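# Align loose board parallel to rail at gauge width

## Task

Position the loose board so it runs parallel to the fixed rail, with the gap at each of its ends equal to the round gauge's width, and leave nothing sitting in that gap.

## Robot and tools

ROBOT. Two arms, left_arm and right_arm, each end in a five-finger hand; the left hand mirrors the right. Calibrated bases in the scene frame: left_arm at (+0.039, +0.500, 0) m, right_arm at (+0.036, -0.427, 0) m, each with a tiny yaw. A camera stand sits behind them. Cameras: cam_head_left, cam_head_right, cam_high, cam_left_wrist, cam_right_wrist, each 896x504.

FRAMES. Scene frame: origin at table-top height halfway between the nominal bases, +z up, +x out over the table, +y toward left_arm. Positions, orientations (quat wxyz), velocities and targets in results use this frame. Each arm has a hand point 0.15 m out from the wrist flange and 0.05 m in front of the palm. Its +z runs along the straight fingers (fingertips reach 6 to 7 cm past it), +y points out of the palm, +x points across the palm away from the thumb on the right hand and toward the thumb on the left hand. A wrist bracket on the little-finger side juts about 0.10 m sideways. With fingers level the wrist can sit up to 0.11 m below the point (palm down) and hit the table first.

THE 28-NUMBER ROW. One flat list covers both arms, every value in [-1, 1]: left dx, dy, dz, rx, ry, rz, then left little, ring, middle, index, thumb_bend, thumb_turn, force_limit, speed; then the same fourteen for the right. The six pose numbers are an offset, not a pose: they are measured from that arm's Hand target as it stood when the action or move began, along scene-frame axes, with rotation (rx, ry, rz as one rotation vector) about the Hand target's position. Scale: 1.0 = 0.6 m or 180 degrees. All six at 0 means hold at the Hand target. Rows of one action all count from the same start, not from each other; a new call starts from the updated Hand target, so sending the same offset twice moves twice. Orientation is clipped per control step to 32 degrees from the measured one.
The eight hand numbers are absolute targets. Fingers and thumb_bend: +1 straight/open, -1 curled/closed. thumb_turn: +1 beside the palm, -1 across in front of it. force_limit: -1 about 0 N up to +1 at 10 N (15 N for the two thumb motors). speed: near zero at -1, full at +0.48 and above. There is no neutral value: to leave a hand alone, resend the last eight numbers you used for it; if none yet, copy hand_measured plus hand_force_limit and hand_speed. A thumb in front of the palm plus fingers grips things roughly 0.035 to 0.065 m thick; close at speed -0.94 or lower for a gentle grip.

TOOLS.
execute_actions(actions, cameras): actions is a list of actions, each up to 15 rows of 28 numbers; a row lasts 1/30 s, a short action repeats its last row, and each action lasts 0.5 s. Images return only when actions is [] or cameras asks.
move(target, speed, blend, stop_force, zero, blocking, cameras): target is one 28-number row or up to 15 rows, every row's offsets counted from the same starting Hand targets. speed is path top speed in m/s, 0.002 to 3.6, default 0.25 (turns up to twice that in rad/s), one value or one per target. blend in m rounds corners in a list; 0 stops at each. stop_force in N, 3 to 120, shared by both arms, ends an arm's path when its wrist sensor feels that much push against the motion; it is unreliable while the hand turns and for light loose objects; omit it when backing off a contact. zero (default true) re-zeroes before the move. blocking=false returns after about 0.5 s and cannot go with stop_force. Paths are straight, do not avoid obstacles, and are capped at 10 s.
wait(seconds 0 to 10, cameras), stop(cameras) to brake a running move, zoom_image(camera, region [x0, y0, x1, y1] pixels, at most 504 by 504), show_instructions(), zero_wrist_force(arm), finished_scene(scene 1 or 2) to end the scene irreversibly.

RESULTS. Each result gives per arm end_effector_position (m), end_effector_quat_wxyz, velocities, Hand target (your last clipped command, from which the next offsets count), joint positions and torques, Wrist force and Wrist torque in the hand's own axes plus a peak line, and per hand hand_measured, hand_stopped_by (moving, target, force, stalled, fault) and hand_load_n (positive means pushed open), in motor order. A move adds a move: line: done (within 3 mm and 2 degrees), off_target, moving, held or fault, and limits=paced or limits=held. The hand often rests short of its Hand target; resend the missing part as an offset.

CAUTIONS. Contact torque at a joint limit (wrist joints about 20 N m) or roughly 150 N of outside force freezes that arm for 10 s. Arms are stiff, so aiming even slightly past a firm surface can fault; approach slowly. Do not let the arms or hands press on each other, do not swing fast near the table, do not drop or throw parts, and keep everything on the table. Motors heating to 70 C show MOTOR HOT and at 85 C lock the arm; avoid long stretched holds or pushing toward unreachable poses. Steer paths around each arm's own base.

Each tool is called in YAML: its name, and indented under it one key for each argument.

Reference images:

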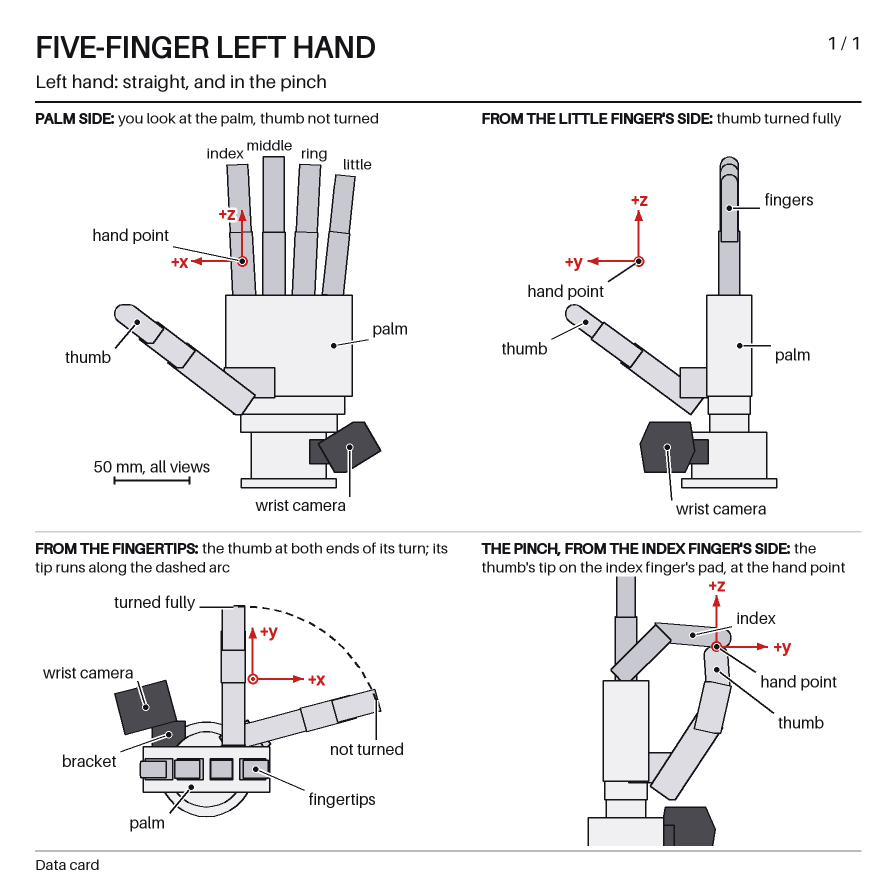

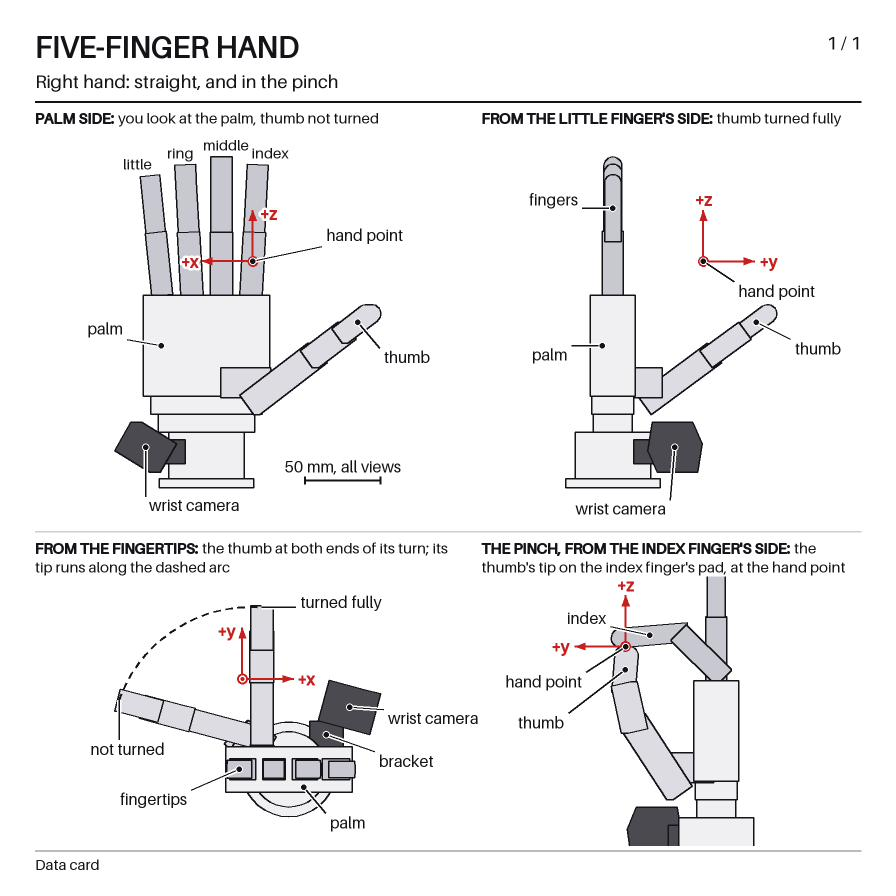

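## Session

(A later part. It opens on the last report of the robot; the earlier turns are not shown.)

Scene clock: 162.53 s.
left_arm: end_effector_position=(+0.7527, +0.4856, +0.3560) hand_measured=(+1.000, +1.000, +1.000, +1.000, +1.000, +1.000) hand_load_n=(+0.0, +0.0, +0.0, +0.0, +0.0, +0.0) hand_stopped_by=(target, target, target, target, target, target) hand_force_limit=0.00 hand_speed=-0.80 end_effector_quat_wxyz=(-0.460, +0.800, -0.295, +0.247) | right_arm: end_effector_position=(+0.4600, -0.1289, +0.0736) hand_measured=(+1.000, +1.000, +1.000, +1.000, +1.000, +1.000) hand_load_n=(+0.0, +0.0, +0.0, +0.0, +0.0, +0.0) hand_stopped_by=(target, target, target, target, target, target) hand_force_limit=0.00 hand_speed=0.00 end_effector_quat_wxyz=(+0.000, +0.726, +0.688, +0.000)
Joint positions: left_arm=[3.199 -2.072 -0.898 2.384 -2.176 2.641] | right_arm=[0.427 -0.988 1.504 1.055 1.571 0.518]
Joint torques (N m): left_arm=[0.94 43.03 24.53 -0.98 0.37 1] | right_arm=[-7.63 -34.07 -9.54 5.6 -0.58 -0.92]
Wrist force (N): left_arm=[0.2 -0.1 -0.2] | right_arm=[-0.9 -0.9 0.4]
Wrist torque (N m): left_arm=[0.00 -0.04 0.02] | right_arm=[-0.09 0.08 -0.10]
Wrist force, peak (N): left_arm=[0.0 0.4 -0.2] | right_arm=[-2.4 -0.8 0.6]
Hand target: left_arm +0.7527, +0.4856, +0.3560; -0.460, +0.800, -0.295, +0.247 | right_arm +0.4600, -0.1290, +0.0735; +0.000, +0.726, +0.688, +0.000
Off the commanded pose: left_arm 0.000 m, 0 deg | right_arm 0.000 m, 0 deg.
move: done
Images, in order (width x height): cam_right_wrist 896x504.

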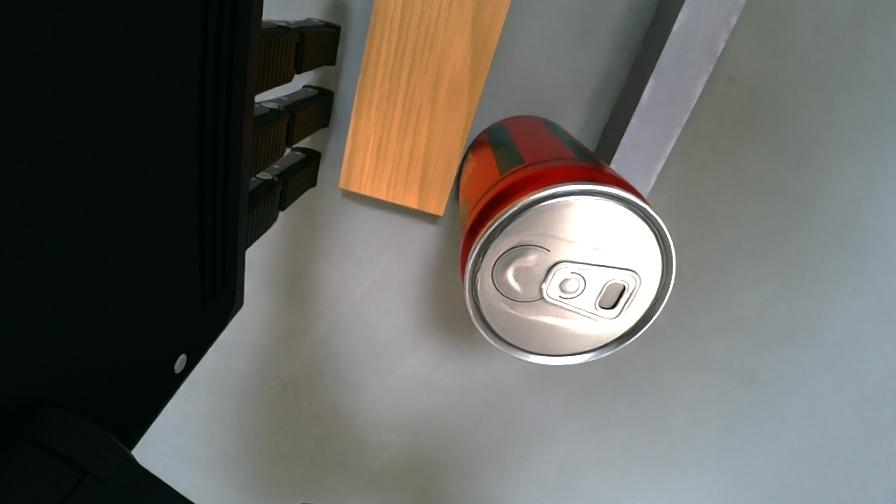

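move:
  target:
    - [0,0,0,0,0,0, 1,1,1,1,1,1,0,-0.8, 0.0021,0.04,0,0,0,0,1,1,1,1,1,1,0,0]
    - [0,0,0,0,0,0, 1,1,1,1,1,1,0,-0.8, 0.0203,0.039,0,0,0,0,1,1,1,1,1,1,0,0]
  speed: [0.05,0.01]
  cameras: ["cam_right_wrist"]

Scene clock: 165.67 s.
left_arm: end_effector_position=(+0.7527, +0.4856, +0.3560) hand_measured=(+1.000, +1.000, +1.000, +1.000, +1.000, +1.000) hand_load_n=(+0.0, +0.0, +0.0, +0.0, +0.0, +0.0) hand_stopped_by=(target, target, target, target, target, target) hand_force_limit=0.00 hand_speed=-0.80 end_effector_quat_wxyz=(-0.460, +0.800, -0.295, +0.247) | right_arm: end_effector_position=(+0.4723, -0.1056, +0.0735) hand_measured=(+1.000, +1.000, +1.000, +1.000, +1.000, +1.000) hand_load_n=(+0.0, +0.0, +0.5, +0.0, +0.0, +0.0) hand_stopped_by=(target, target, target, target, target, target) hand_force_limit=0.00 hand_speed=0.00 end_effector_quat_wxyz=(+0.000, +0.726, +0.688, +0.000)
Joint positions: left_arm=[3.199 -2.072 -0.898 2.384 -2.176 2.641] | right_arm=[0.458 -0.934 1.412 1.093 1.571 0.549]
Joint torques (N m): left_arm=[-0.54 42.9 24.74 -1 0.42 1.15] | right_arm=[0.3 -41.23 -15.32 3.53 0.29 -0.31]
Wrist force (N): left_arm=[0.0 0.0 -0.2] | right_arm=[-0.5 -3.5 0.0]
Wrist torque (N m): left_arm=[0.01 -0.01 0.00] | right_arm=[0.02 0.06 -0.14]
Wrist force, peak (N): left_arm=[0.0 -0.3 -0.4] | right_arm=[-0.5 -3.5 0.0]
Hand target: left_arm +0.7527, +0.4856, +0.3560; -0.460, +0.800, -0.295, +0.247 | right_arm +0.4722, -0.1056, +0.0735; +0.000, +0.726, +0.688, +0.000
Off the commanded pose: left_arm 0.000 m, 0 deg | right_arm 0.000 m, 0 deg.
move: done
Images, in order (width x height): cam_right_wrist 896x504.

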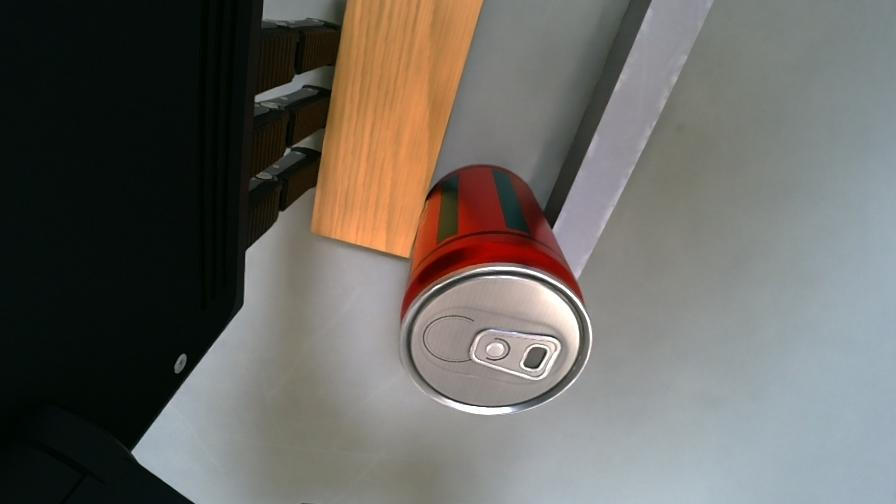

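move:
  target:
    - [0,0,0,0,0,0, 1,1,1,1,1,1,0,-0.8, -0.0182,0.001,0,0,0,0,1,1,1,1,1,1,0,0]
    - [0,0,0,0,0,0, 1,1,1,1,1,1,0,-0.8, -0.0195,-0.039,0,0,0,0,1,1,1,1,1,1,0,0]
  speed: [0.03,0.08]
  cameras: ["cam_right_wrist"]

zoom_image:
  camera: "cam_right_wrist"
  region: [620, 30, 720, 90]

zoom_image:
  camera: "cam_right_wrist"
  region: [440, 30, 540, 90]

zoom_image:
  camera: "cam_right_wrist"
  region: [310, 30, 410, 90]

move:
  target: [0,0,0,0,0,0, 1,1,1,1,1,1,0,-0.8, 0.0178,0.3317,0,0,0,0,1,1,1,1,1,1,0,0]
  speed: 0.12
  cameras: ["cam_right_wrist"]

zoom_image:
  camera: "cam_right_wrist"
  region: [620, 30, 720, 90]

zoom_image:
  camera: "cam_right_wrist"
  region: [440, 30, 540, 90]

zoom_image:
  camera: "cam_right_wrist"
  region: [310, 30, 410, 90]

Scene clock: 168.37 s.
left_arm: end_effector_position=(+0.7527, +0.4856, +0.3560) hand_measured=(+1.000, +1.000, +1.000, +1.000, +1.000, +1.000) hand_load_n=(+0.0, +0.0, +0.0, -0.5, +0.0, +0.0) hand_stopped_by=(target, target, target, target, target, target) hand_force_limit=0.00 hand_speed=-0.80 end_effector_quat_wxyz=(-0.460, +0.800, -0.295, +0.247) | right_arm: end_effector_position=(+0.4605, -0.1290, +0.0736) hand_measured=(+1.000, +1.000, +1.000, +1.000, +1.000, +1.000) hand_load_n=(+0.0, +0.0, +0.0, +0.0, +0.0, +0.0) hand_stopped_by=(target, target, target, target, target, target) hand_force_limit=0.00 hand_speed=0.00 end_effector_quat_wxyz=(+0.000, +0.726, +0.688, +0.000)
Joint positions: left_arm=[3.199 -2.072 -0.898 2.384 -2.176 2.641] | right_arm=[0.426 -0.987 1.502 1.055 1.571 0.517]
Joint torques (N m): left_arm=[1.49 43.05 25.39 -1.02 0.55 0.77] | right_arm=[-3.99 -28.89 -19.65 5.73 -1.53 -0.6]
Wrist force (N): left_arm=[0.0 0.1 -0.2] | right_arm=[-1.1 -0.7 0.6]
Wrist torque (N m): left_arm=[0.02 -0.01 0.00] | right_arm=[-0.07 0.11 -0.10]
Wrist force, peak (N): left_arm=[0.2 0.0 -0.5] | right_arm=[-0.7 -3.4 0.3]
Hand target: left_arm +0.7527, +0.4856, +0.3560; -0.460, +0.800, -0.295, +0.247 | right_arm +0.4605, -0.1290, +0.0735; +0.000, +0.726, +0.688, +0.000
Off the commanded pose: left_arm 0.000 m, 0 deg | right_arm 0.000 m, 0 deg.
move: done
Images, in order (width x height): cam_right_wrist 896x504.

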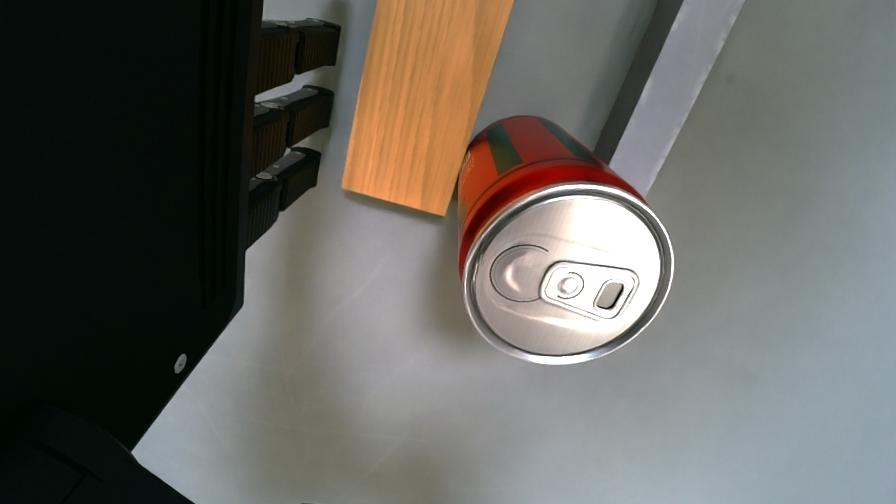

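Scaled by 5.040 from the camera's 896x504 image, which has a finer 1280x720 frame.

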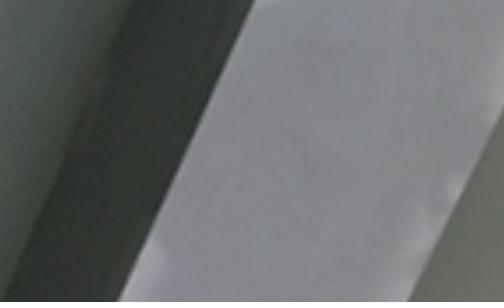

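Scaled by 5.040 from the camera's 896x504 image, which has a finer 1280x720 frame.

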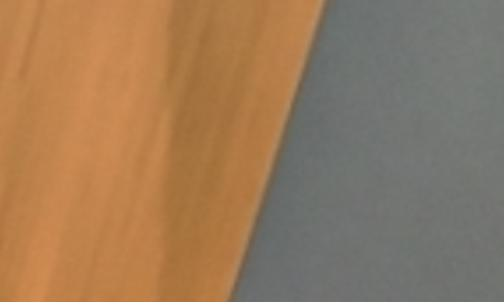

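Scaled by 5.040 from the camera's 896x504 image, which has a finer 1280x720 frame.

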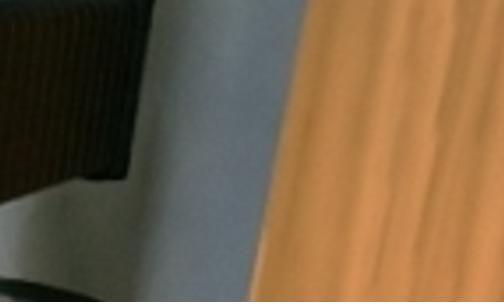

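Scene clock: 170.53 s.
left_arm: end_effector_position=(+0.7527, +0.4856, +0.3560) hand_measured=(+1.000, +1.000, +1.000, +1.000, +1.000, +1.000) hand_load_n=(-0.5, +0.0, +0.0, +0.0, +0.0, +0.0) hand_stopped_by=(target, target, target, target, target, target) hand_force_limit=0.00 hand_speed=-0.80 end_effector_quat_wxyz=(-0.460, +0.800, -0.295, +0.247) | right_arm: end_effector_position=(+0.4712, +0.0699, +0.0734) hand_measured=(+1.000, +1.000, +1.000, +1.000, +1.000, +1.000) hand_load_n=(+0.0, +0.0, +0.0, +0.0, +0.0, +0.0) hand_stopped_by=(target, target, target, target, target, target) hand_force_limit=0.00 hand_speed=0.00 end_effector_quat_wxyz=(+0.000, +0.726, +0.688, +0.000)
Joint positions: left_arm=[3.199 -2.072 -0.898 2.384 -2.176 2.641] | right_arm=[0.71 -0.593 0.79 1.374 1.571 0.801]
Joint torques (N m): left_arm=[0.16 42.28 24.27 -0.88 0.25 0.87] | right_arm=[1.85 -55.75 -29.7 0.95 1.59 0.28]
Wrist force (N): left_arm=[0.1 0.0 -0.2] | right_arm=[-0.8 -0.9 0.3]
Wrist torque (N m): left_arm=[0.01 -0.03 0.01] | right_arm=[-0.11 0.03 -0.23]
Wrist force, peak (N): left_arm=[0.3 -0.1 -0.4] | right_arm=[-2.2 -0.9 0.6]
Hand target: left_arm +0.7527, +0.4856, +0.3560; -0.460, +0.800, -0.295, +0.247 | right_arm +0.4711, +0.0700, +0.0735; +0.000, +0.726, +0.688, +0.000
Off the commanded pose: left_arm 0.000 m, 0 deg | right_arm 0.000 m, 0 deg.
move: done
Images, in order (width x height): cam_right_wrist 896x504.

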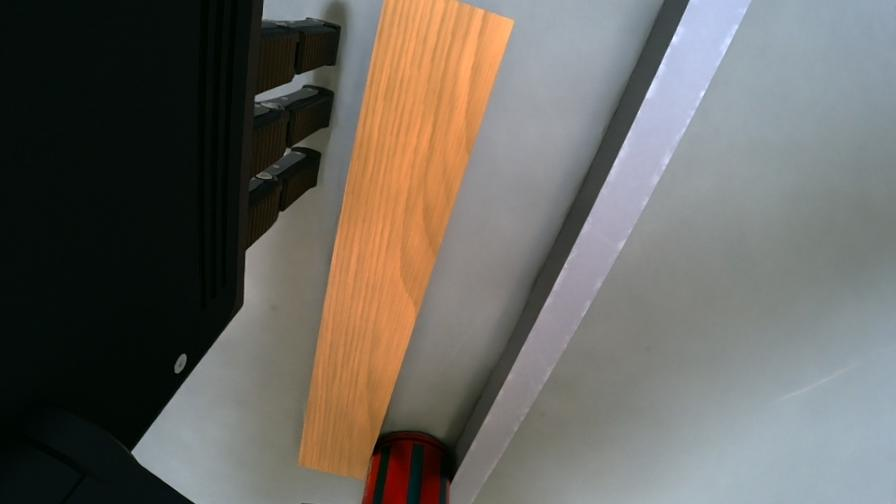

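Scaled by 5.040 from the camera's 896x504 image, which has a finer 1280x720 frame.

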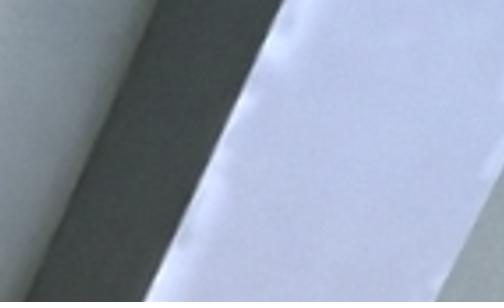

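Scaled by 5.040 from the camera's 896x504 image, which has a finer 1280x720 frame.

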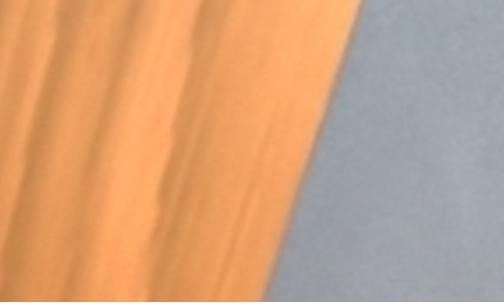

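Scaled by 5.040 from the camera's 896x504 image, which has a finer 1280x720 frame.

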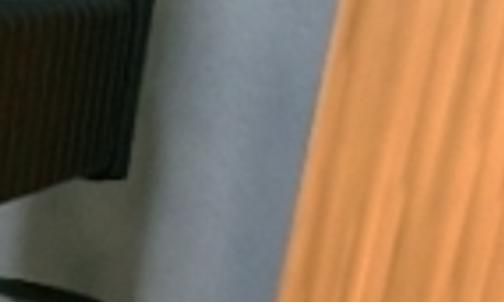

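move:
  target:
    - [0,0,0,0,0,0, 1,1,1,1,1,1,0,-0.8, -0.01,0,0.1,0,0,0,1,1,1,1,1,1,0,0]
    - [0,0,0,0,0,0, 1,1,1,1,1,1,0,-0.8, 0.1565,-0.0725,0.1,0,0,0,1,1,1,1,1,1,0,0]
    - [0,0,0,0,0,0, 1,1,1,1,1,1,0,-0.8, 0.1565,-0.0725,0.035,0,0,0,1,1,1,1,1,1,0,0]
  speed: [0.15,0.2,0.1]
  blend: [0.02,0,0]
  cameras: ["cam_right_wrist"]

Scene clock: 174.90 s.
left_arm: end_effector_position=(+0.7527, +0.4856, +0.3560) hand_measured=(+1.000, +1.000, +1.000, +1.000, +1.000, +1.000) hand_load_n=(+0.0, +0.0, +0.0, +0.0, +0.0, +0.0) hand_stopped_by=(target, target, target, target, target, target) hand_force_limit=0.00 hand_speed=-0.80 end_effector_quat_wxyz=(-0.460, +0.800, -0.295, +0.247) | right_arm: end_effector_position=(+0.5650, +0.0265, +0.0944) hand_measured=(+1.000, +1.000, +1.000, +1.000, +1.000, +1.000) hand_load_n=(+0.0, +0.0, +0.0, +0.0, +0.0, +0.0) hand_stopped_by=(target, target, target, target, target, target) hand_force_limit=0.00 hand_speed=0.00 end_effector_quat_wxyz=(+0.000, +0.726, +0.688, +0.000)
Joint positions: left_arm=[3.199 -2.072 -0.898 2.384 -2.176 2.641] | right_arm=[0.568 -0.502 0.559 1.514 1.571 0.659]
Joint torques (N m): left_arm=[-0.37 43.18 23.92 -0.91 0.4 1.15] | right_arm=[-7.26 -71.27 -21.47 3.63 0.24 -1.15]
Wrist force (N): left_arm=[0.0 -0.1 -0.2] | right_arm=[-0.3 -0.8 0.4]
Wrist torque (N m): left_arm=[-0.01 -0.01 0.00] | right_arm=[-0.07 -0.04 0.00]
Wrist force, peak (N): left_arm=[0.1 0.3 -0.3] | right_arm=[-0.6 -2.3 -0.6]
Hand target: left_arm +0.7527, +0.4856, +0.3560; -0.460, +0.800, -0.295, +0.247 | right_arm +0.5650, +0.0265, +0.0945; +0.000, +0.726, +0.688, +0.000
Off the commanded pose: left_arm 0.000 m, 0 deg | right_arm 0.000 m, 0 deg.
move: done
Images, in order (width x height): cam_right_wrist 896x504.

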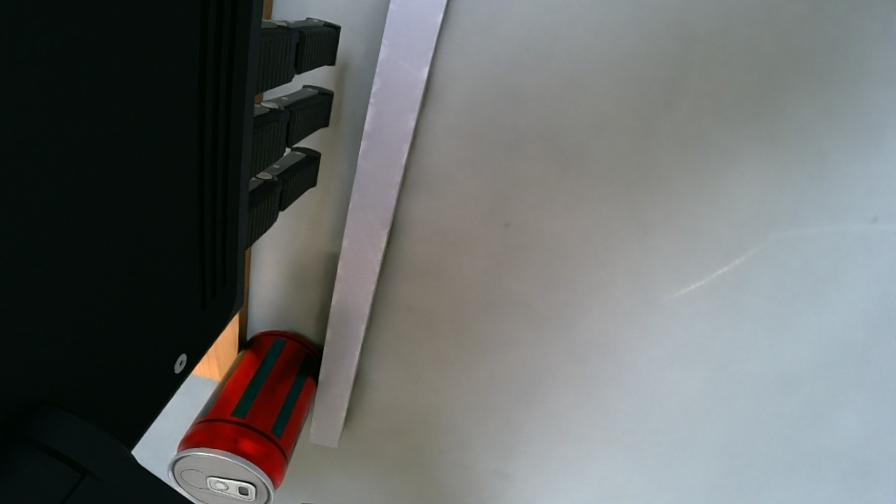

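move:
  target: [0,0,0,0,0,0, 1,1,1,1,1,1,0,-0.8, 0,0,-0.035,0,0,0,1,1,1,1,1,1,0,0]
  speed: 0.025
  stop_force: 5

move:
  target:
    - [0,0,0,0,0,0, 1,1,1,1,1,1,0,-0.8, -0.0333,0.0018,0,0,0,0,1,1,1,1,1,1,0,0]
    - [0,0,0,0,0,0, 1,1,1,1,1,1,0,-0.8, -0.0471,0.0025,0,0,0,0,1,1,1,1,1,1,0,0]
  speed: [0.03,0.01]

move:
  target:
    - [0,0,0,0,0,0, 1,1,1,1,1,1,0,-0.8, 0.0167,0,0,0,0,0,1,1,1,1,1,1,0,0]
    - [0,0,0,0,0,0, 1,1,1,1,1,1,0,-0.8, 0.0167,0,0.11,0,0,0,1,1,1,1,1,1,0,0]
    - [0,0,0,0,0,0, 1,1,1,1,1,1,0,-0.8, -0.1094,0.0725,0.11,0,0,0,1,1,1,1,1,1,0,0]
    - [0,0,0,0,0,0, 1,1,1,1,1,1,0,-0.8, -0.1094,0.0725,0,0,0,0,1,1,1,1,1,1,0,0]
  speed: [0.03,0.15,0.15,0.1]
  cameras: ["cam_right_wrist"]

zoom_image:
  camera: "cam_right_wrist"
  region: [620, 30, 720, 90]

zoom_image:
  camera: "cam_right_wrist"
  region: [440, 30, 540, 90]

zoom_image:
  camera: "cam_right_wrist"
  region: [310, 30, 410, 90]

move:
  target: [0,0,0,0,0,0, 1,1,1,1,1,1,0,-0.8, -0.0178,-0.3317,0,0,0,0,1,1,1,1,1,1,0,0]
  speed: 0.12
  cameras: ["cam_right_wrist"]

zoom_image:
  camera: "cam_right_wrist"
  region: [620, 30, 720, 90]

zoom_image:
  camera: "cam_right_wrist"
  region: [440, 30, 540, 90]

zoom_image:
  camera: "cam_right_wrist"
  region: [310, 30, 410, 90]

Scene clock: 180.10 s.
left_arm: end_effector_position=(+0.7527, +0.4856, +0.3560) hand_measured=(+1.000, +1.000, +1.000, +1.000, +1.000, +1.000) hand_load_n=(+0.0, +0.0, +0.0, +0.0, +0.0, +0.0) hand_stopped_by=(target, target, target, target, target, target) hand_force_limit=0.00 hand_speed=-0.80 end_effector_quat_wxyz=(-0.460, +0.800, -0.295, +0.247) | right_arm: end_effector_position=(+0.5650, +0.0265, +0.0735) hand_measured=(+1.000, +1.000, +1.000, +1.000, +1.000, +1.000) hand_load_n=(+0.0, +0.0, +0.0, +0.0, +0.0, +0.0) hand_stopped_by=(target, target, target, target, target, target) hand_force_limit=0.00 hand_speed=0.00 end_effector_quat_wxyz=(+0.000, +0.726, +0.688, +0.000)
Joint positions: left_arm=[3.199 -2.072 -0.898 2.384 -2.176 2.641] | right_arm=[0.568 -0.495 0.599 1.467 1.571 0.659]
Joint torques (N m): left_arm=[-0.05 42.33 24.62 -0.99 0.21 1.27] | right_arm=[-5.12 -71.2 -29.82 5.69 -0.9 0.37]
Wrist force (N): left_arm=[0.0 0.0 -0.1] | right_arm=[-0.5 -0.6 0.1]
Wrist torque (N m): left_arm=[0.00 -0.01 0.00] | right_arm=[-0.05 0.02 -0.02]
Wrist force, peak (N): left_arm=[0.1 -0.1 -0.4] | right_arm=[-0.6 -1.0 0.3]
Hand target: left_arm +0.7527, +0.4856, +0.3560; -0.460, +0.800, -0.295, +0.247 | right_arm +0.5650, +0.0265, +0.0735; +0.000, +0.726, +0.688, +0.000
Off the commanded pose: left_arm 0.000 m, 0 deg | right_arm 0.000 m, 0 deg.
move: done

Scene clock: 182.00 s.
left_arm: end_effector_position=(+0.7527, +0.4856, +0.3560) hand_measured=(+1.000, +1.000, +1.000, +1.000, +1.000, +1.000) hand_load_n=(+0.0, +0.0, +0.0, +0.0, +0.0, +0.0) hand_stopped_by=(target, target, target, target, target, target) hand_force_limit=0.00 hand_speed=-0.80 end_effector_quat_wxyz=(-0.460, +0.800, -0.295, +0.247) | right_arm: end_effector_position=(+0.5367, +0.0280, +0.0735) hand_measured=(+1.000, +1.000, +1.000, +1.000, +1.000, +1.000) hand_load_n=(+0.0, +0.0, -0.5, +0.0, +0.0, +0.0) hand_stopped_by=(target, target, target, target, target, target) hand_force_limit=0.00 hand_speed=0.00 end_effector_quat_wxyz=(+0.000, +0.726, +0.688, +0.000)
Joint positions: left_arm=[3.199 -2.072 -0.898 2.384 -2.176 2.641] | right_arm=[0.595 -0.565 0.735 1.4 1.571 0.686]
Joint torques (N m): left_arm=[0.06 42.65 23.78 -0.88 0.57 1.14] | right_arm=[-2.77 -51.24 -29.17 2.08 0.37 -0.41]
Wrist force (N): left_arm=[0.1 0.0 -0.1] | right_arm=[-0.2 -0.4 0.6]
Wrist torque (N m): left_arm=[-0.01 -0.02 0.01] | right_arm=[-0.12 -0.05 -0.18]
Wrist force, peak (N): left_arm=[0.1 -0.2 -0.4] | right_arm=[-0.4 -1.2 0.4]
Hand target: left_arm +0.7527, +0.4856, +0.3560; -0.460, +0.800, -0.295, +0.247 | right_arm +0.5368, +0.0280, +0.0735; +0.000, +0.726, +0.688, +0.000
Off the commanded pose: left_arm 0.000 m, 0 deg | right_arm 0.000 m, 0 deg.
move: done

Scene clock: 185.40 s.
left_arm: end_effector_position=(+0.7527, +0.4856, +0.3560) hand_measured=(+1.000, +1.000, +1.000, +1.000, +1.000, +1.000) hand_load_n=(+0.0, +0.0, +0.0, +0.0, +0.0, +0.0) hand_stopped_by=(target, target, target, target, target, target) hand_force_limit=0.00 hand_speed=-0.80 end_effector_quat_wxyz=(-0.460, +0.800, -0.295, +0.247) | right_arm: end_effector_position=(+0.4711, +0.0715, +0.0734) hand_measured=(+1.000, +1.000, +1.000, +1.000, +1.000, +1.000) hand_load_n=(+0.0, +0.0, +0.0, +0.0, +0.0, +0.0) hand_stopped_by=(target, target, target, target, target, target) hand_force_limit=0.00 hand_speed=0.00 end_effector_quat_wxyz=(+0.000, +0.726, +0.688, +0.000)
Joint positions: left_arm=[3.199 -2.072 -0.898 2.384 -2.176 2.641] | right_arm=[0.712 -0.589 0.782 1.378 1.571 0.803]
Joint torques (N m): left_arm=[1.03 43.12 23.96 -0.9 0.42 1.01] | right_arm=[5.24 -68.97 -27.03 4.45 0.79 -0.94]
Wrist force (N): left_arm=[0.1 0.0 -0.1] | right_arm=[-0.7 -0.9 0.1]
Wrist torque (N m): left_arm=[0.01 -0.02 0.01] | right_arm=[-0.11 0.02 -0.23]
Wrist force, peak (N): left_arm=[0.0 0.3 -0.4] | right_arm=[0.0 -2.5 0.3]
Hand target: left_arm +0.7527, +0.4856, +0.3560; -0.460, +0.800, -0.295, +0.247 | right_arm +0.4711, +0.0715, +0.0735; +0.000, +0.726, +0.688, +0.000
Off the commanded pose: left_arm 0.000 m, 0 deg | right_arm 0.000 m, 0 deg.
move: done
Images, in order (width x height): cam_right_wrist 896x504.

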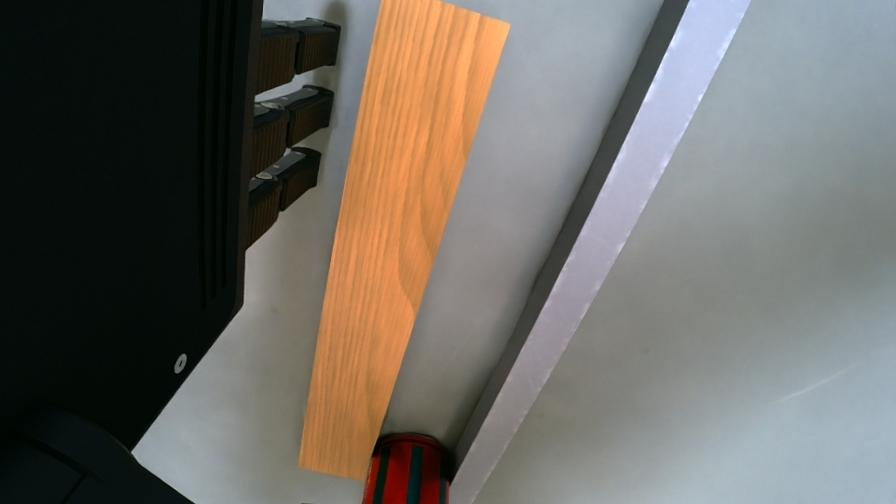

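Scaled by 5.040 from the camera's 896x504 image, which has a finer 1280x720 frame.

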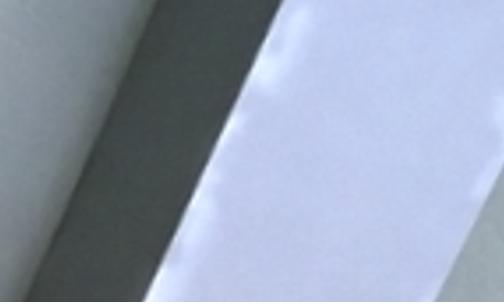

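Scaled by 5.040 from the camera's 896x504 image, which has a finer 1280x720 frame.

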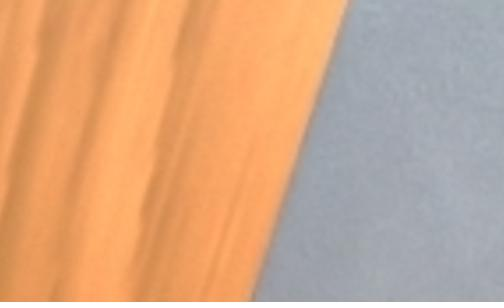

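Scaled by 5.040 from the camera's 896x504 image, which has a finer 1280x720 frame.

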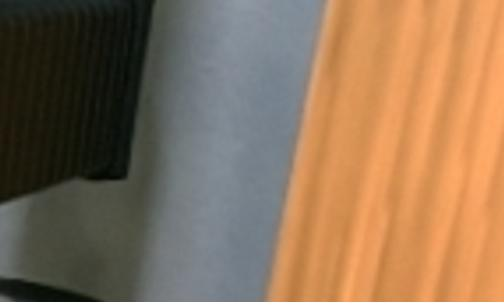

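Scene clock: 187.53 s.
left_arm: end_effector_position=(+0.7527, +0.4856, +0.3560) hand_measured=(+1.000, +1.000, +1.000, +1.000, +1.000, +1.000) hand_load_n=(+0.0, +0.0, +0.0, +0.0, +0.0, +0.0) hand_stopped_by=(target, target, target, target, target, target) hand_force_limit=0.00 hand_speed=-0.80 end_effector_quat_wxyz=(-0.460, +0.800, -0.295, +0.247) | right_arm: end_effector_position=(+0.4605, -0.1274, +0.0736) hand_measured=(+1.000, +1.000, +1.000, +1.000, +1.000, +1.000) hand_load_n=(+0.0, +0.0, +0.0, +0.0, +0.0, +0.0) hand_stopped_by=(target, target, target, target, target, target) hand_force_limit=0.00 hand_speed=0.00 end_effector_quat_wxyz=(+0.000, +0.726, +0.688, +0.000)
Joint positions: left_arm=[3.199 -2.072 -0.898 2.384 -2.176 2.641] | right_arm=[0.429 -0.985 1.499 1.057 1.571 0.52]
Joint torques (N m): left_arm=[0.24 42.34 24 -0.84 0.54 1.14] | right_arm=[-7.04 -31.79 -10.52 5.26 -0.66 -1.1]
Wrist force (N): left_arm=[0.0 0.2 0.0] | right_arm=[-1.2 -0.7 0.6]
Wrist torque (N m): left_arm=[0.02 0.00 0.00] | right_arm=[-0.07 0.13 -0.11]
Wrist force, peak (N): left_arm=[-0.1 -0.1 -0.4] | right_arm=[-2.3 -1.0 0.6]
Hand target: left_arm +0.7527, +0.4856, +0.3560; -0.460, +0.800, -0.295, +0.247 | right_arm +0.4605, -0.1275, +0.0735; +0.000, +0.726, +0.688, +0.000
Off the commanded pose: left_arm 0.000 m, 0 deg | right_arm 0.000 m, 0 deg.
move: done
Images, in order (width x height): cam_right_wrist 896x504.

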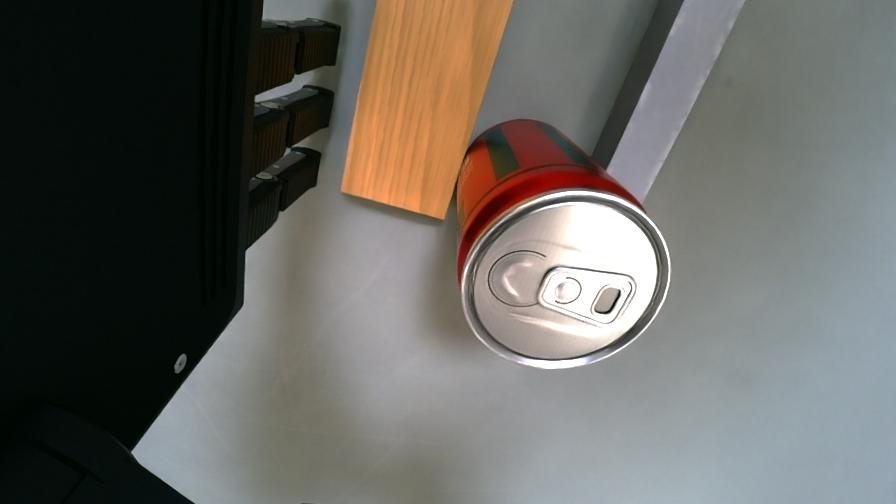

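Scaled by 5.040 from the camera's 896x504 image, which has a finer 1280x720 frame.

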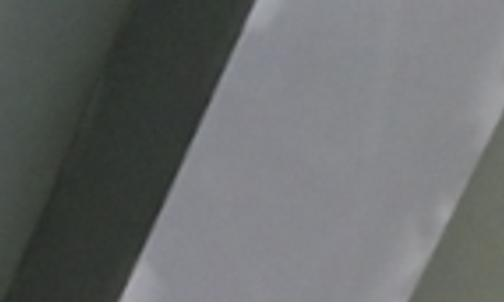

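Scaled by 5.040 from the camera's 896x504 image, which has a finer 1280x720 frame.

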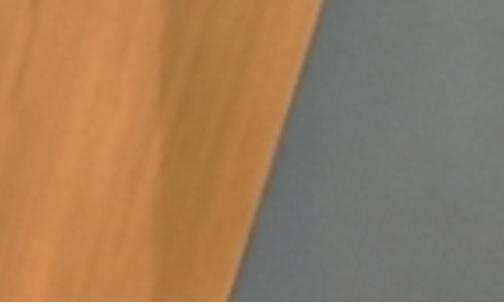

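Scaled by 5.040 from the camera's 896x504 image, which has a finer 1280x720 frame.

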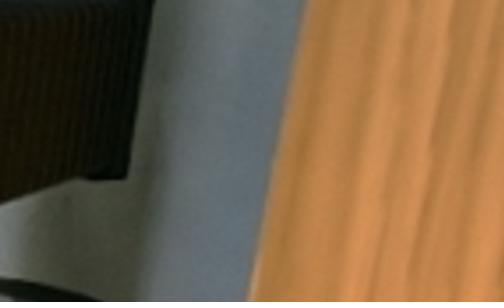

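move:
  target:
    - [0,0,0,0,0,0, 1,1,1,1,1,1,0,-0.8, -0.01,0.05,0.11,0,0,0,1,1,1,1,1,1,0,0]
    - [0,0,0,0,0,0, 1,1,1,1,1,1,0,-0.8, 0.06,0.124,0.13,0,0,0,1,1,1,1,1,1,0,0]
    - [0,0,0,0,0,0, 1,1,1,1,1,1,0,-0.8, 0.1523,0.124,0.13,0,0,0,1,1,1,1,1,1,0,0]
    - [0,0,0,0,0,0, 1,1,1,1,1,1,0,-0.8, 0.1523,0.124,0.0442,0,0,0,1,1,1,1,1,1,0,0]
  speed: [0.15,0.2,0.15,0.08]
  blend: [0.02,0.02,0,0]
  cameras: ["cam_right_wrist","cam_high"]

zoom_image:
  camera: "cam_high"
  region: [400, 200, 560, 340]

Scene clock: 192.30 s.
left_arm: end_effector_position=(+0.7527, +0.4856, +0.3560) hand_measured=(+1.000, +1.000, +1.000, +1.000, +1.000, +1.000) hand_load_n=(+0.0, +0.0, +0.0, +0.0, +0.0, +0.0) hand_stopped_by=(target, target, target, target, target, target) hand_force_limit=0.00 hand_speed=-0.80 end_effector_quat_wxyz=(-0.460, +0.800, -0.295, +0.247) | right_arm: end_effector_position=(+0.5518, -0.0532, +0.0999) hand_measured=(+1.000, +1.000, +1.000, +1.000, +1.000, +1.000) hand_load_n=(+0.5, +0.0, +0.0, +0.0, +0.0, +0.0) hand_stopped_by=(target, target, target, target, target, target) hand_force_limit=0.00 hand_speed=0.00 end_effector_quat_wxyz=(+0.000, +0.726, +0.688, +0.000)
Joint positions: left_arm=[3.199 -2.072 -0.898 2.384 -2.176 2.641] | right_arm=[0.472 -0.728 0.972 1.326 1.571 0.563]
Joint torques (N m): left_arm=[0.2 41.83 24.96 -0.91 0.5 1.26] | right_arm=[-6.5 -64.47 -27.89 4.63 1.2 -0.98]
Wrist force (N): left_arm=[0.3 0.0 -0.1] | right_arm=[-0.8 -0.9 0.5]
Wrist torque (N m): left_arm=[-0.01 -0.05 0.02] | right_arm=[-0.11 0.04 -0.09]
Wrist force, peak (N): left_arm=[0.1 -0.1 -0.4] | right_arm=[-1.7 -0.5 2.2]
Hand target: left_arm +0.7527, +0.4856, +0.3560; -0.460, +0.800, -0.295, +0.247 | right_arm +0.5518, -0.0531, +0.1000; +0.000, +0.726, +0.688, +0.000
Off the commanded pose: left_arm 0.000 m, 0 deg | right_arm 0.000 m, 0 deg.
move: done
Images, in order (width x height): cam_high 896x504, cam_right_wrist 896x504.

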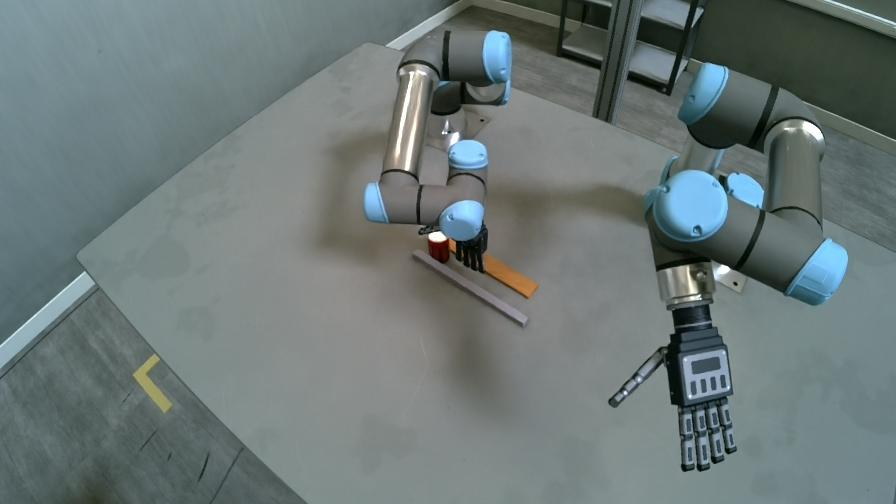

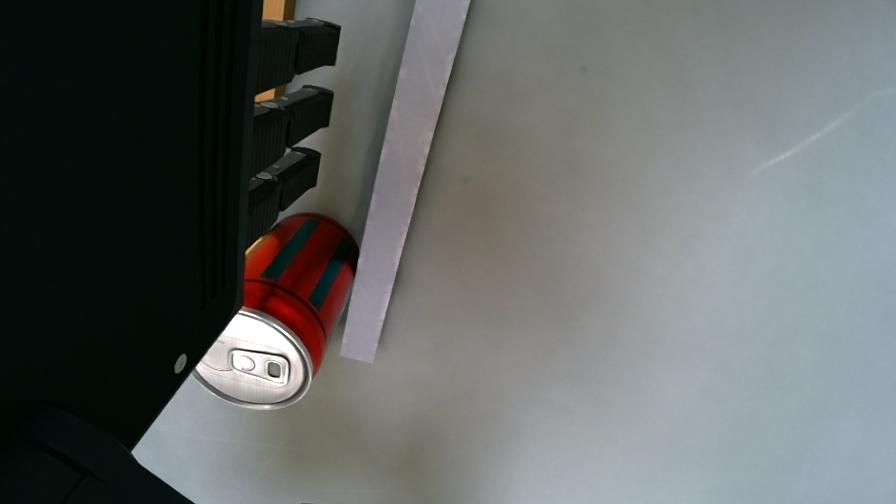

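Scaled by 3.150 from the camera's 896x504 image, which has a finer 1280x720 frame.

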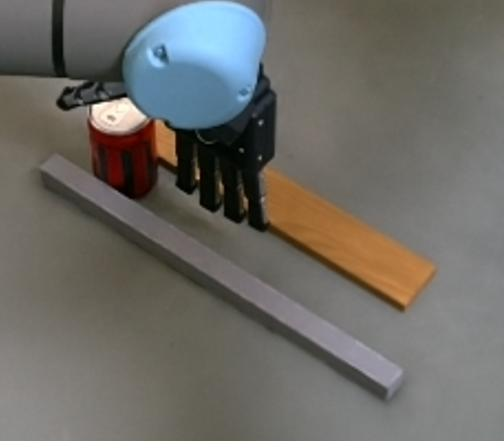

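move:
  target: [0,0,0,0,0,0, 1,1,1,1,1,1,0,-0.8, -0.0092,-0.2332,0,0,0,0,1,1,1,1,1,1,0,0]
  speed: 0.05
  cameras: ["cam_right_wrist","cam_high","cam_head_left"]

zoom_image:
  camera: "cam_high"
  region: [380, 190, 560, 340]

zoom_image:
  camera: "cam_head_left"
  region: [350, 370, 520, 465]

Scene clock: 197.37 s.
left_arm: end_effector_position=(+0.7527, +0.4856, +0.3560) hand_measured=(+1.000, +1.000, +1.000, +1.000, +1.000, +1.000) hand_load_n=(+0.0, +0.0, +0.0, +0.0, +0.0, +0.0) hand_stopped_by=(target, target, target, target, target, target) hand_force_limit=0.00 hand_speed=-0.80 end_effector_quat_wxyz=(-0.460, +0.800, -0.295, +0.247) | right_arm: end_effector_position=(+0.5464, -0.1931, +0.1001) hand_measured=(+1.000, +1.000, +1.000, +1.000, +1.000, +1.000) hand_load_n=(+0.0, +0.0, +0.0, +0.0, +0.0, +0.0) hand_stopped_by=(target, target, target, target, target, target) hand_force_limit=0.00 hand_speed=0.00 end_effector_quat_wxyz=(+0.000, +0.726, +0.688, +0.000)
Joint positions: left_arm=[3.199 -2.072 -0.898 2.384 -2.176 2.641] | right_arm=[0.241 -0.947 1.359 1.158 1.571 0.332]
Joint torques (N m): left_arm=[0.67 43.52 24.23 -0.77 0.34 1.13] | right_arm=[5.2 -29.72 -27.68 5.27 -1.09 0.63]
Wrist force (N): left_arm=[0.0 0.1 -0.2] | right_arm=[-0.8 -1.1 0.5]
Wrist torque (N m): left_arm=[0.02 0.00 0.00] | right_arm=[-0.14 0.11 -0.11]
Wrist force, peak (N): left_arm=[0.3 -0.1 -0.4] | right_arm=[-1.3 -1.0 0.5]
Hand target: left_arm +0.7527, +0.4856, +0.3560; -0.460, +0.800, -0.295, +0.247 | right_arm +0.5463, -0.1931, +0.1000; +0.000, +0.726, +0.688, +0.000
Off the commanded pose: left_arm 0.000 m, 0 deg | right_arm 0.000 m, 0 deg.
move: done
Images, in order (width x height): cam_head_left 896x504, cam_high 896x504, cam_right_wrist 896x504.

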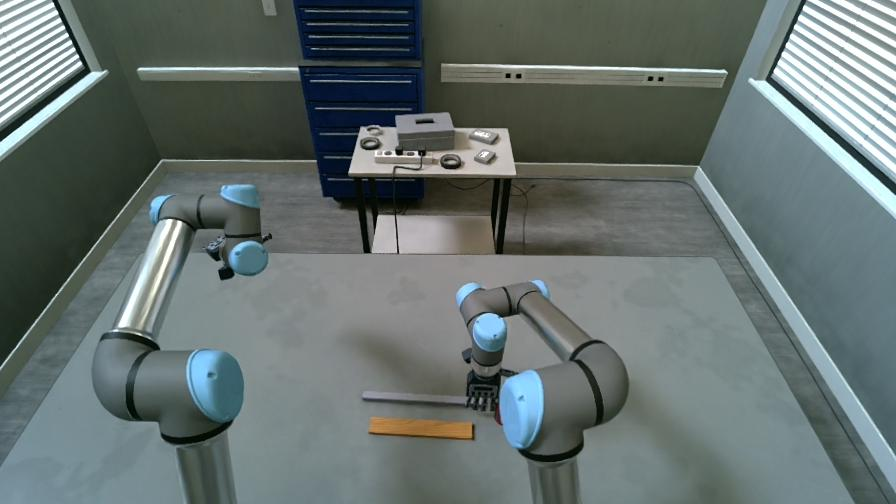

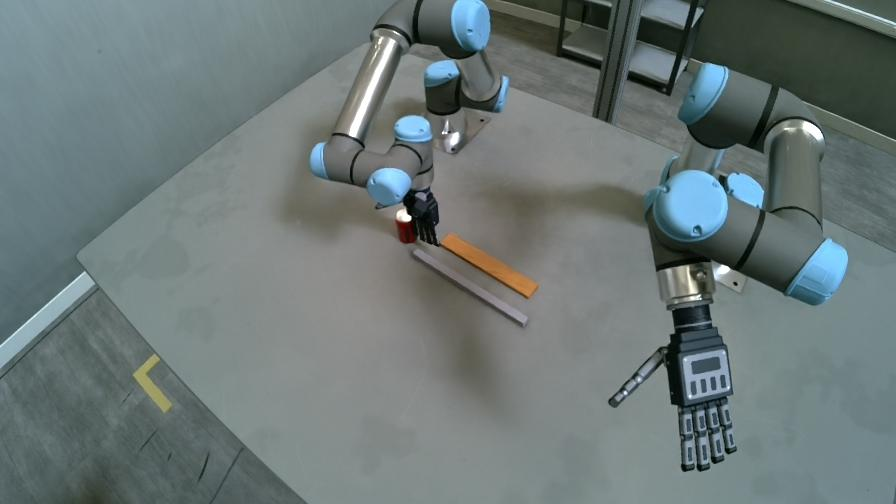

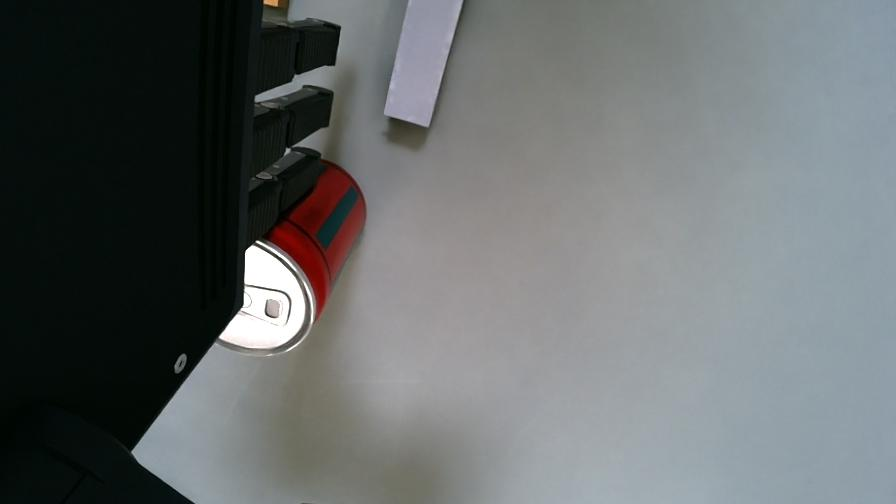

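Scaled by 2.800 from the camera's 896x504 image, which has a finer 1280x720 frame.

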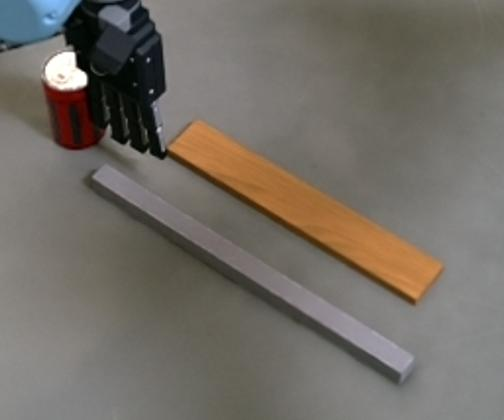

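Scaled by 2.965 from the camera's 896x504 image, which has a finer 1280x720 frame.

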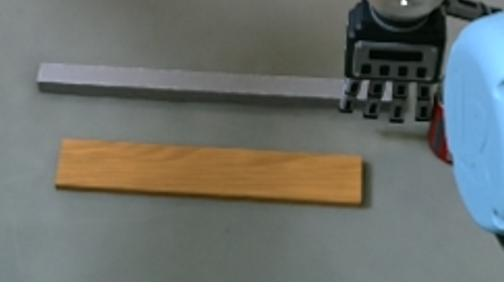

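execute_actions:
  actions: []
  cameras: ["cam_high","cam_right_wrist","cam_head_right"]

Scene clock: 198.77 s.
left_arm: end_effector_position=(+0.7527, +0.4856, +0.3560) hand_measured=(+1.000, +1.000, +1.000, +1.000, +1.000, +1.000) hand_load_n=(+0.0, +0.0, +0.0, +0.0, +0.0, +0.0) hand_stopped_by=(target, target, target, target, target, target) hand_force_limit=0.00 hand_speed=-0.80 end_effector_quat_wxyz=(-0.460, +0.800, -0.295, +0.247) | right_arm: end_effector_position=(+0.5463, -0.1931, +0.1000) hand_measured=(+1.000, +1.000, +1.000, +1.000, +1.000, +1.000) hand_load_n=(+0.0, +0.0, +0.0, +0.0, +0.0, +0.0) hand_stopped_by=(target, target, target, target, target, target) hand_force_limit=0.00 hand_speed=0.00 end_effector_quat_wxyz=(+0.000, +0.726, +0.688, +0.000)
Joint positions: left_arm=[3.199 -2.072 -0.898 2.384 -2.176 2.641] | right_arm=[0.241 -0.946 1.359 1.158 1.571 0.332]
Joint velocities: within noise
Joint torques (N m): left_arm=[0.34 42.39 24.49 -1.12 0.43 1.02] | right_arm=[1.78 -30.07 -29.17 5.75 -1.19 -1.01]
Motor temperatures (°C): left_arm=[31 31 31 35 35 36] | right_arm=[28 31 30 37 35 33]
Wrist force (N): left_arm=[0.0 0.1 -0.1] | right_arm=[-1.0 -1.3 0.4]
Wrist torque (N m): left_arm=[0.02 0.00 0.00] | right_arm=[-0.16 0.12 -0.12]
Wrist force, peak (N): left_arm=[-0.2 -0.1 -0.3] | right_arm=[-1.0 -1.3 0.5]
Hand target: left_arm +0.7527, +0.4856, +0.3560; -0.460, +0.800, -0.295, +0.247 | right_arm +0.5463, -0.1931, +0.1000; +0.000, +0.726, +0.688, +0.000
Off the commanded pose: left_arm 0.000 m, 0 deg | right_arm 0.000 m, 0 deg.
Images, in order (width x height): cam_head_right 896x504, cam_high 896x504, cam_right_wrist 896x504.

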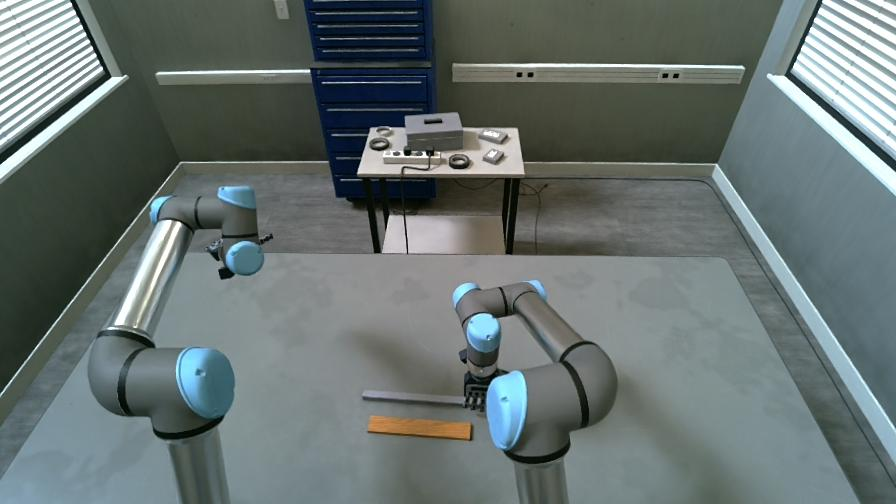

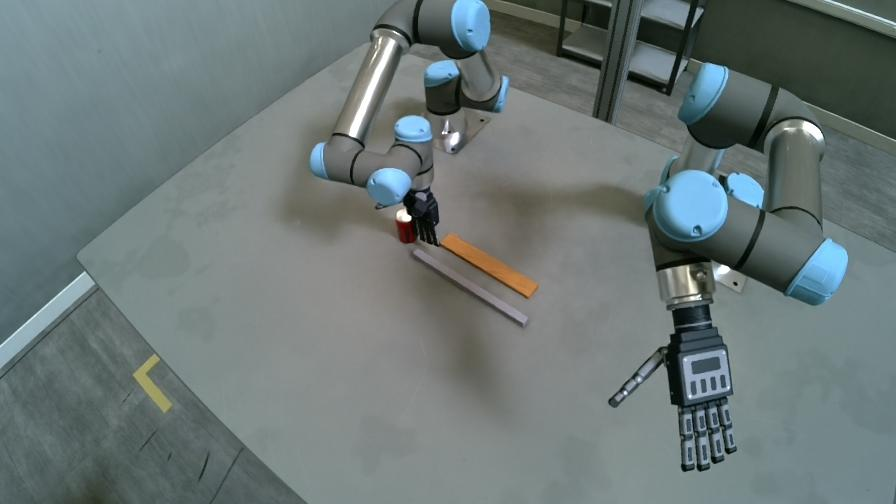

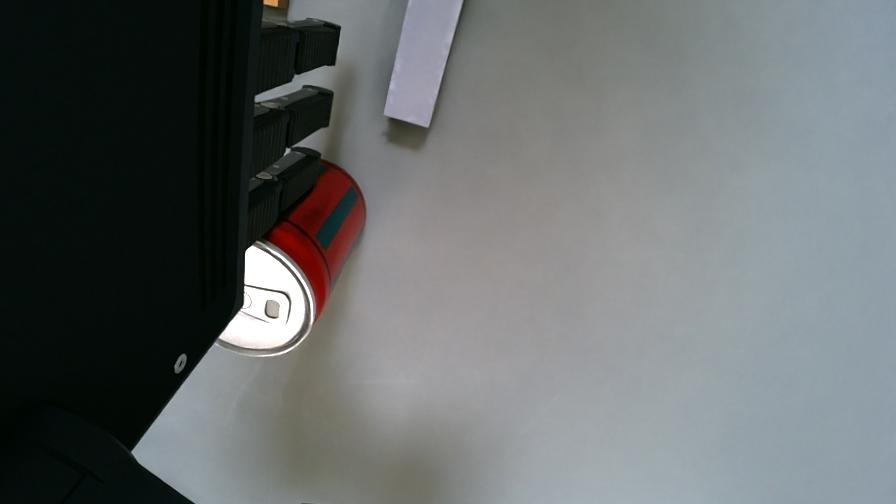

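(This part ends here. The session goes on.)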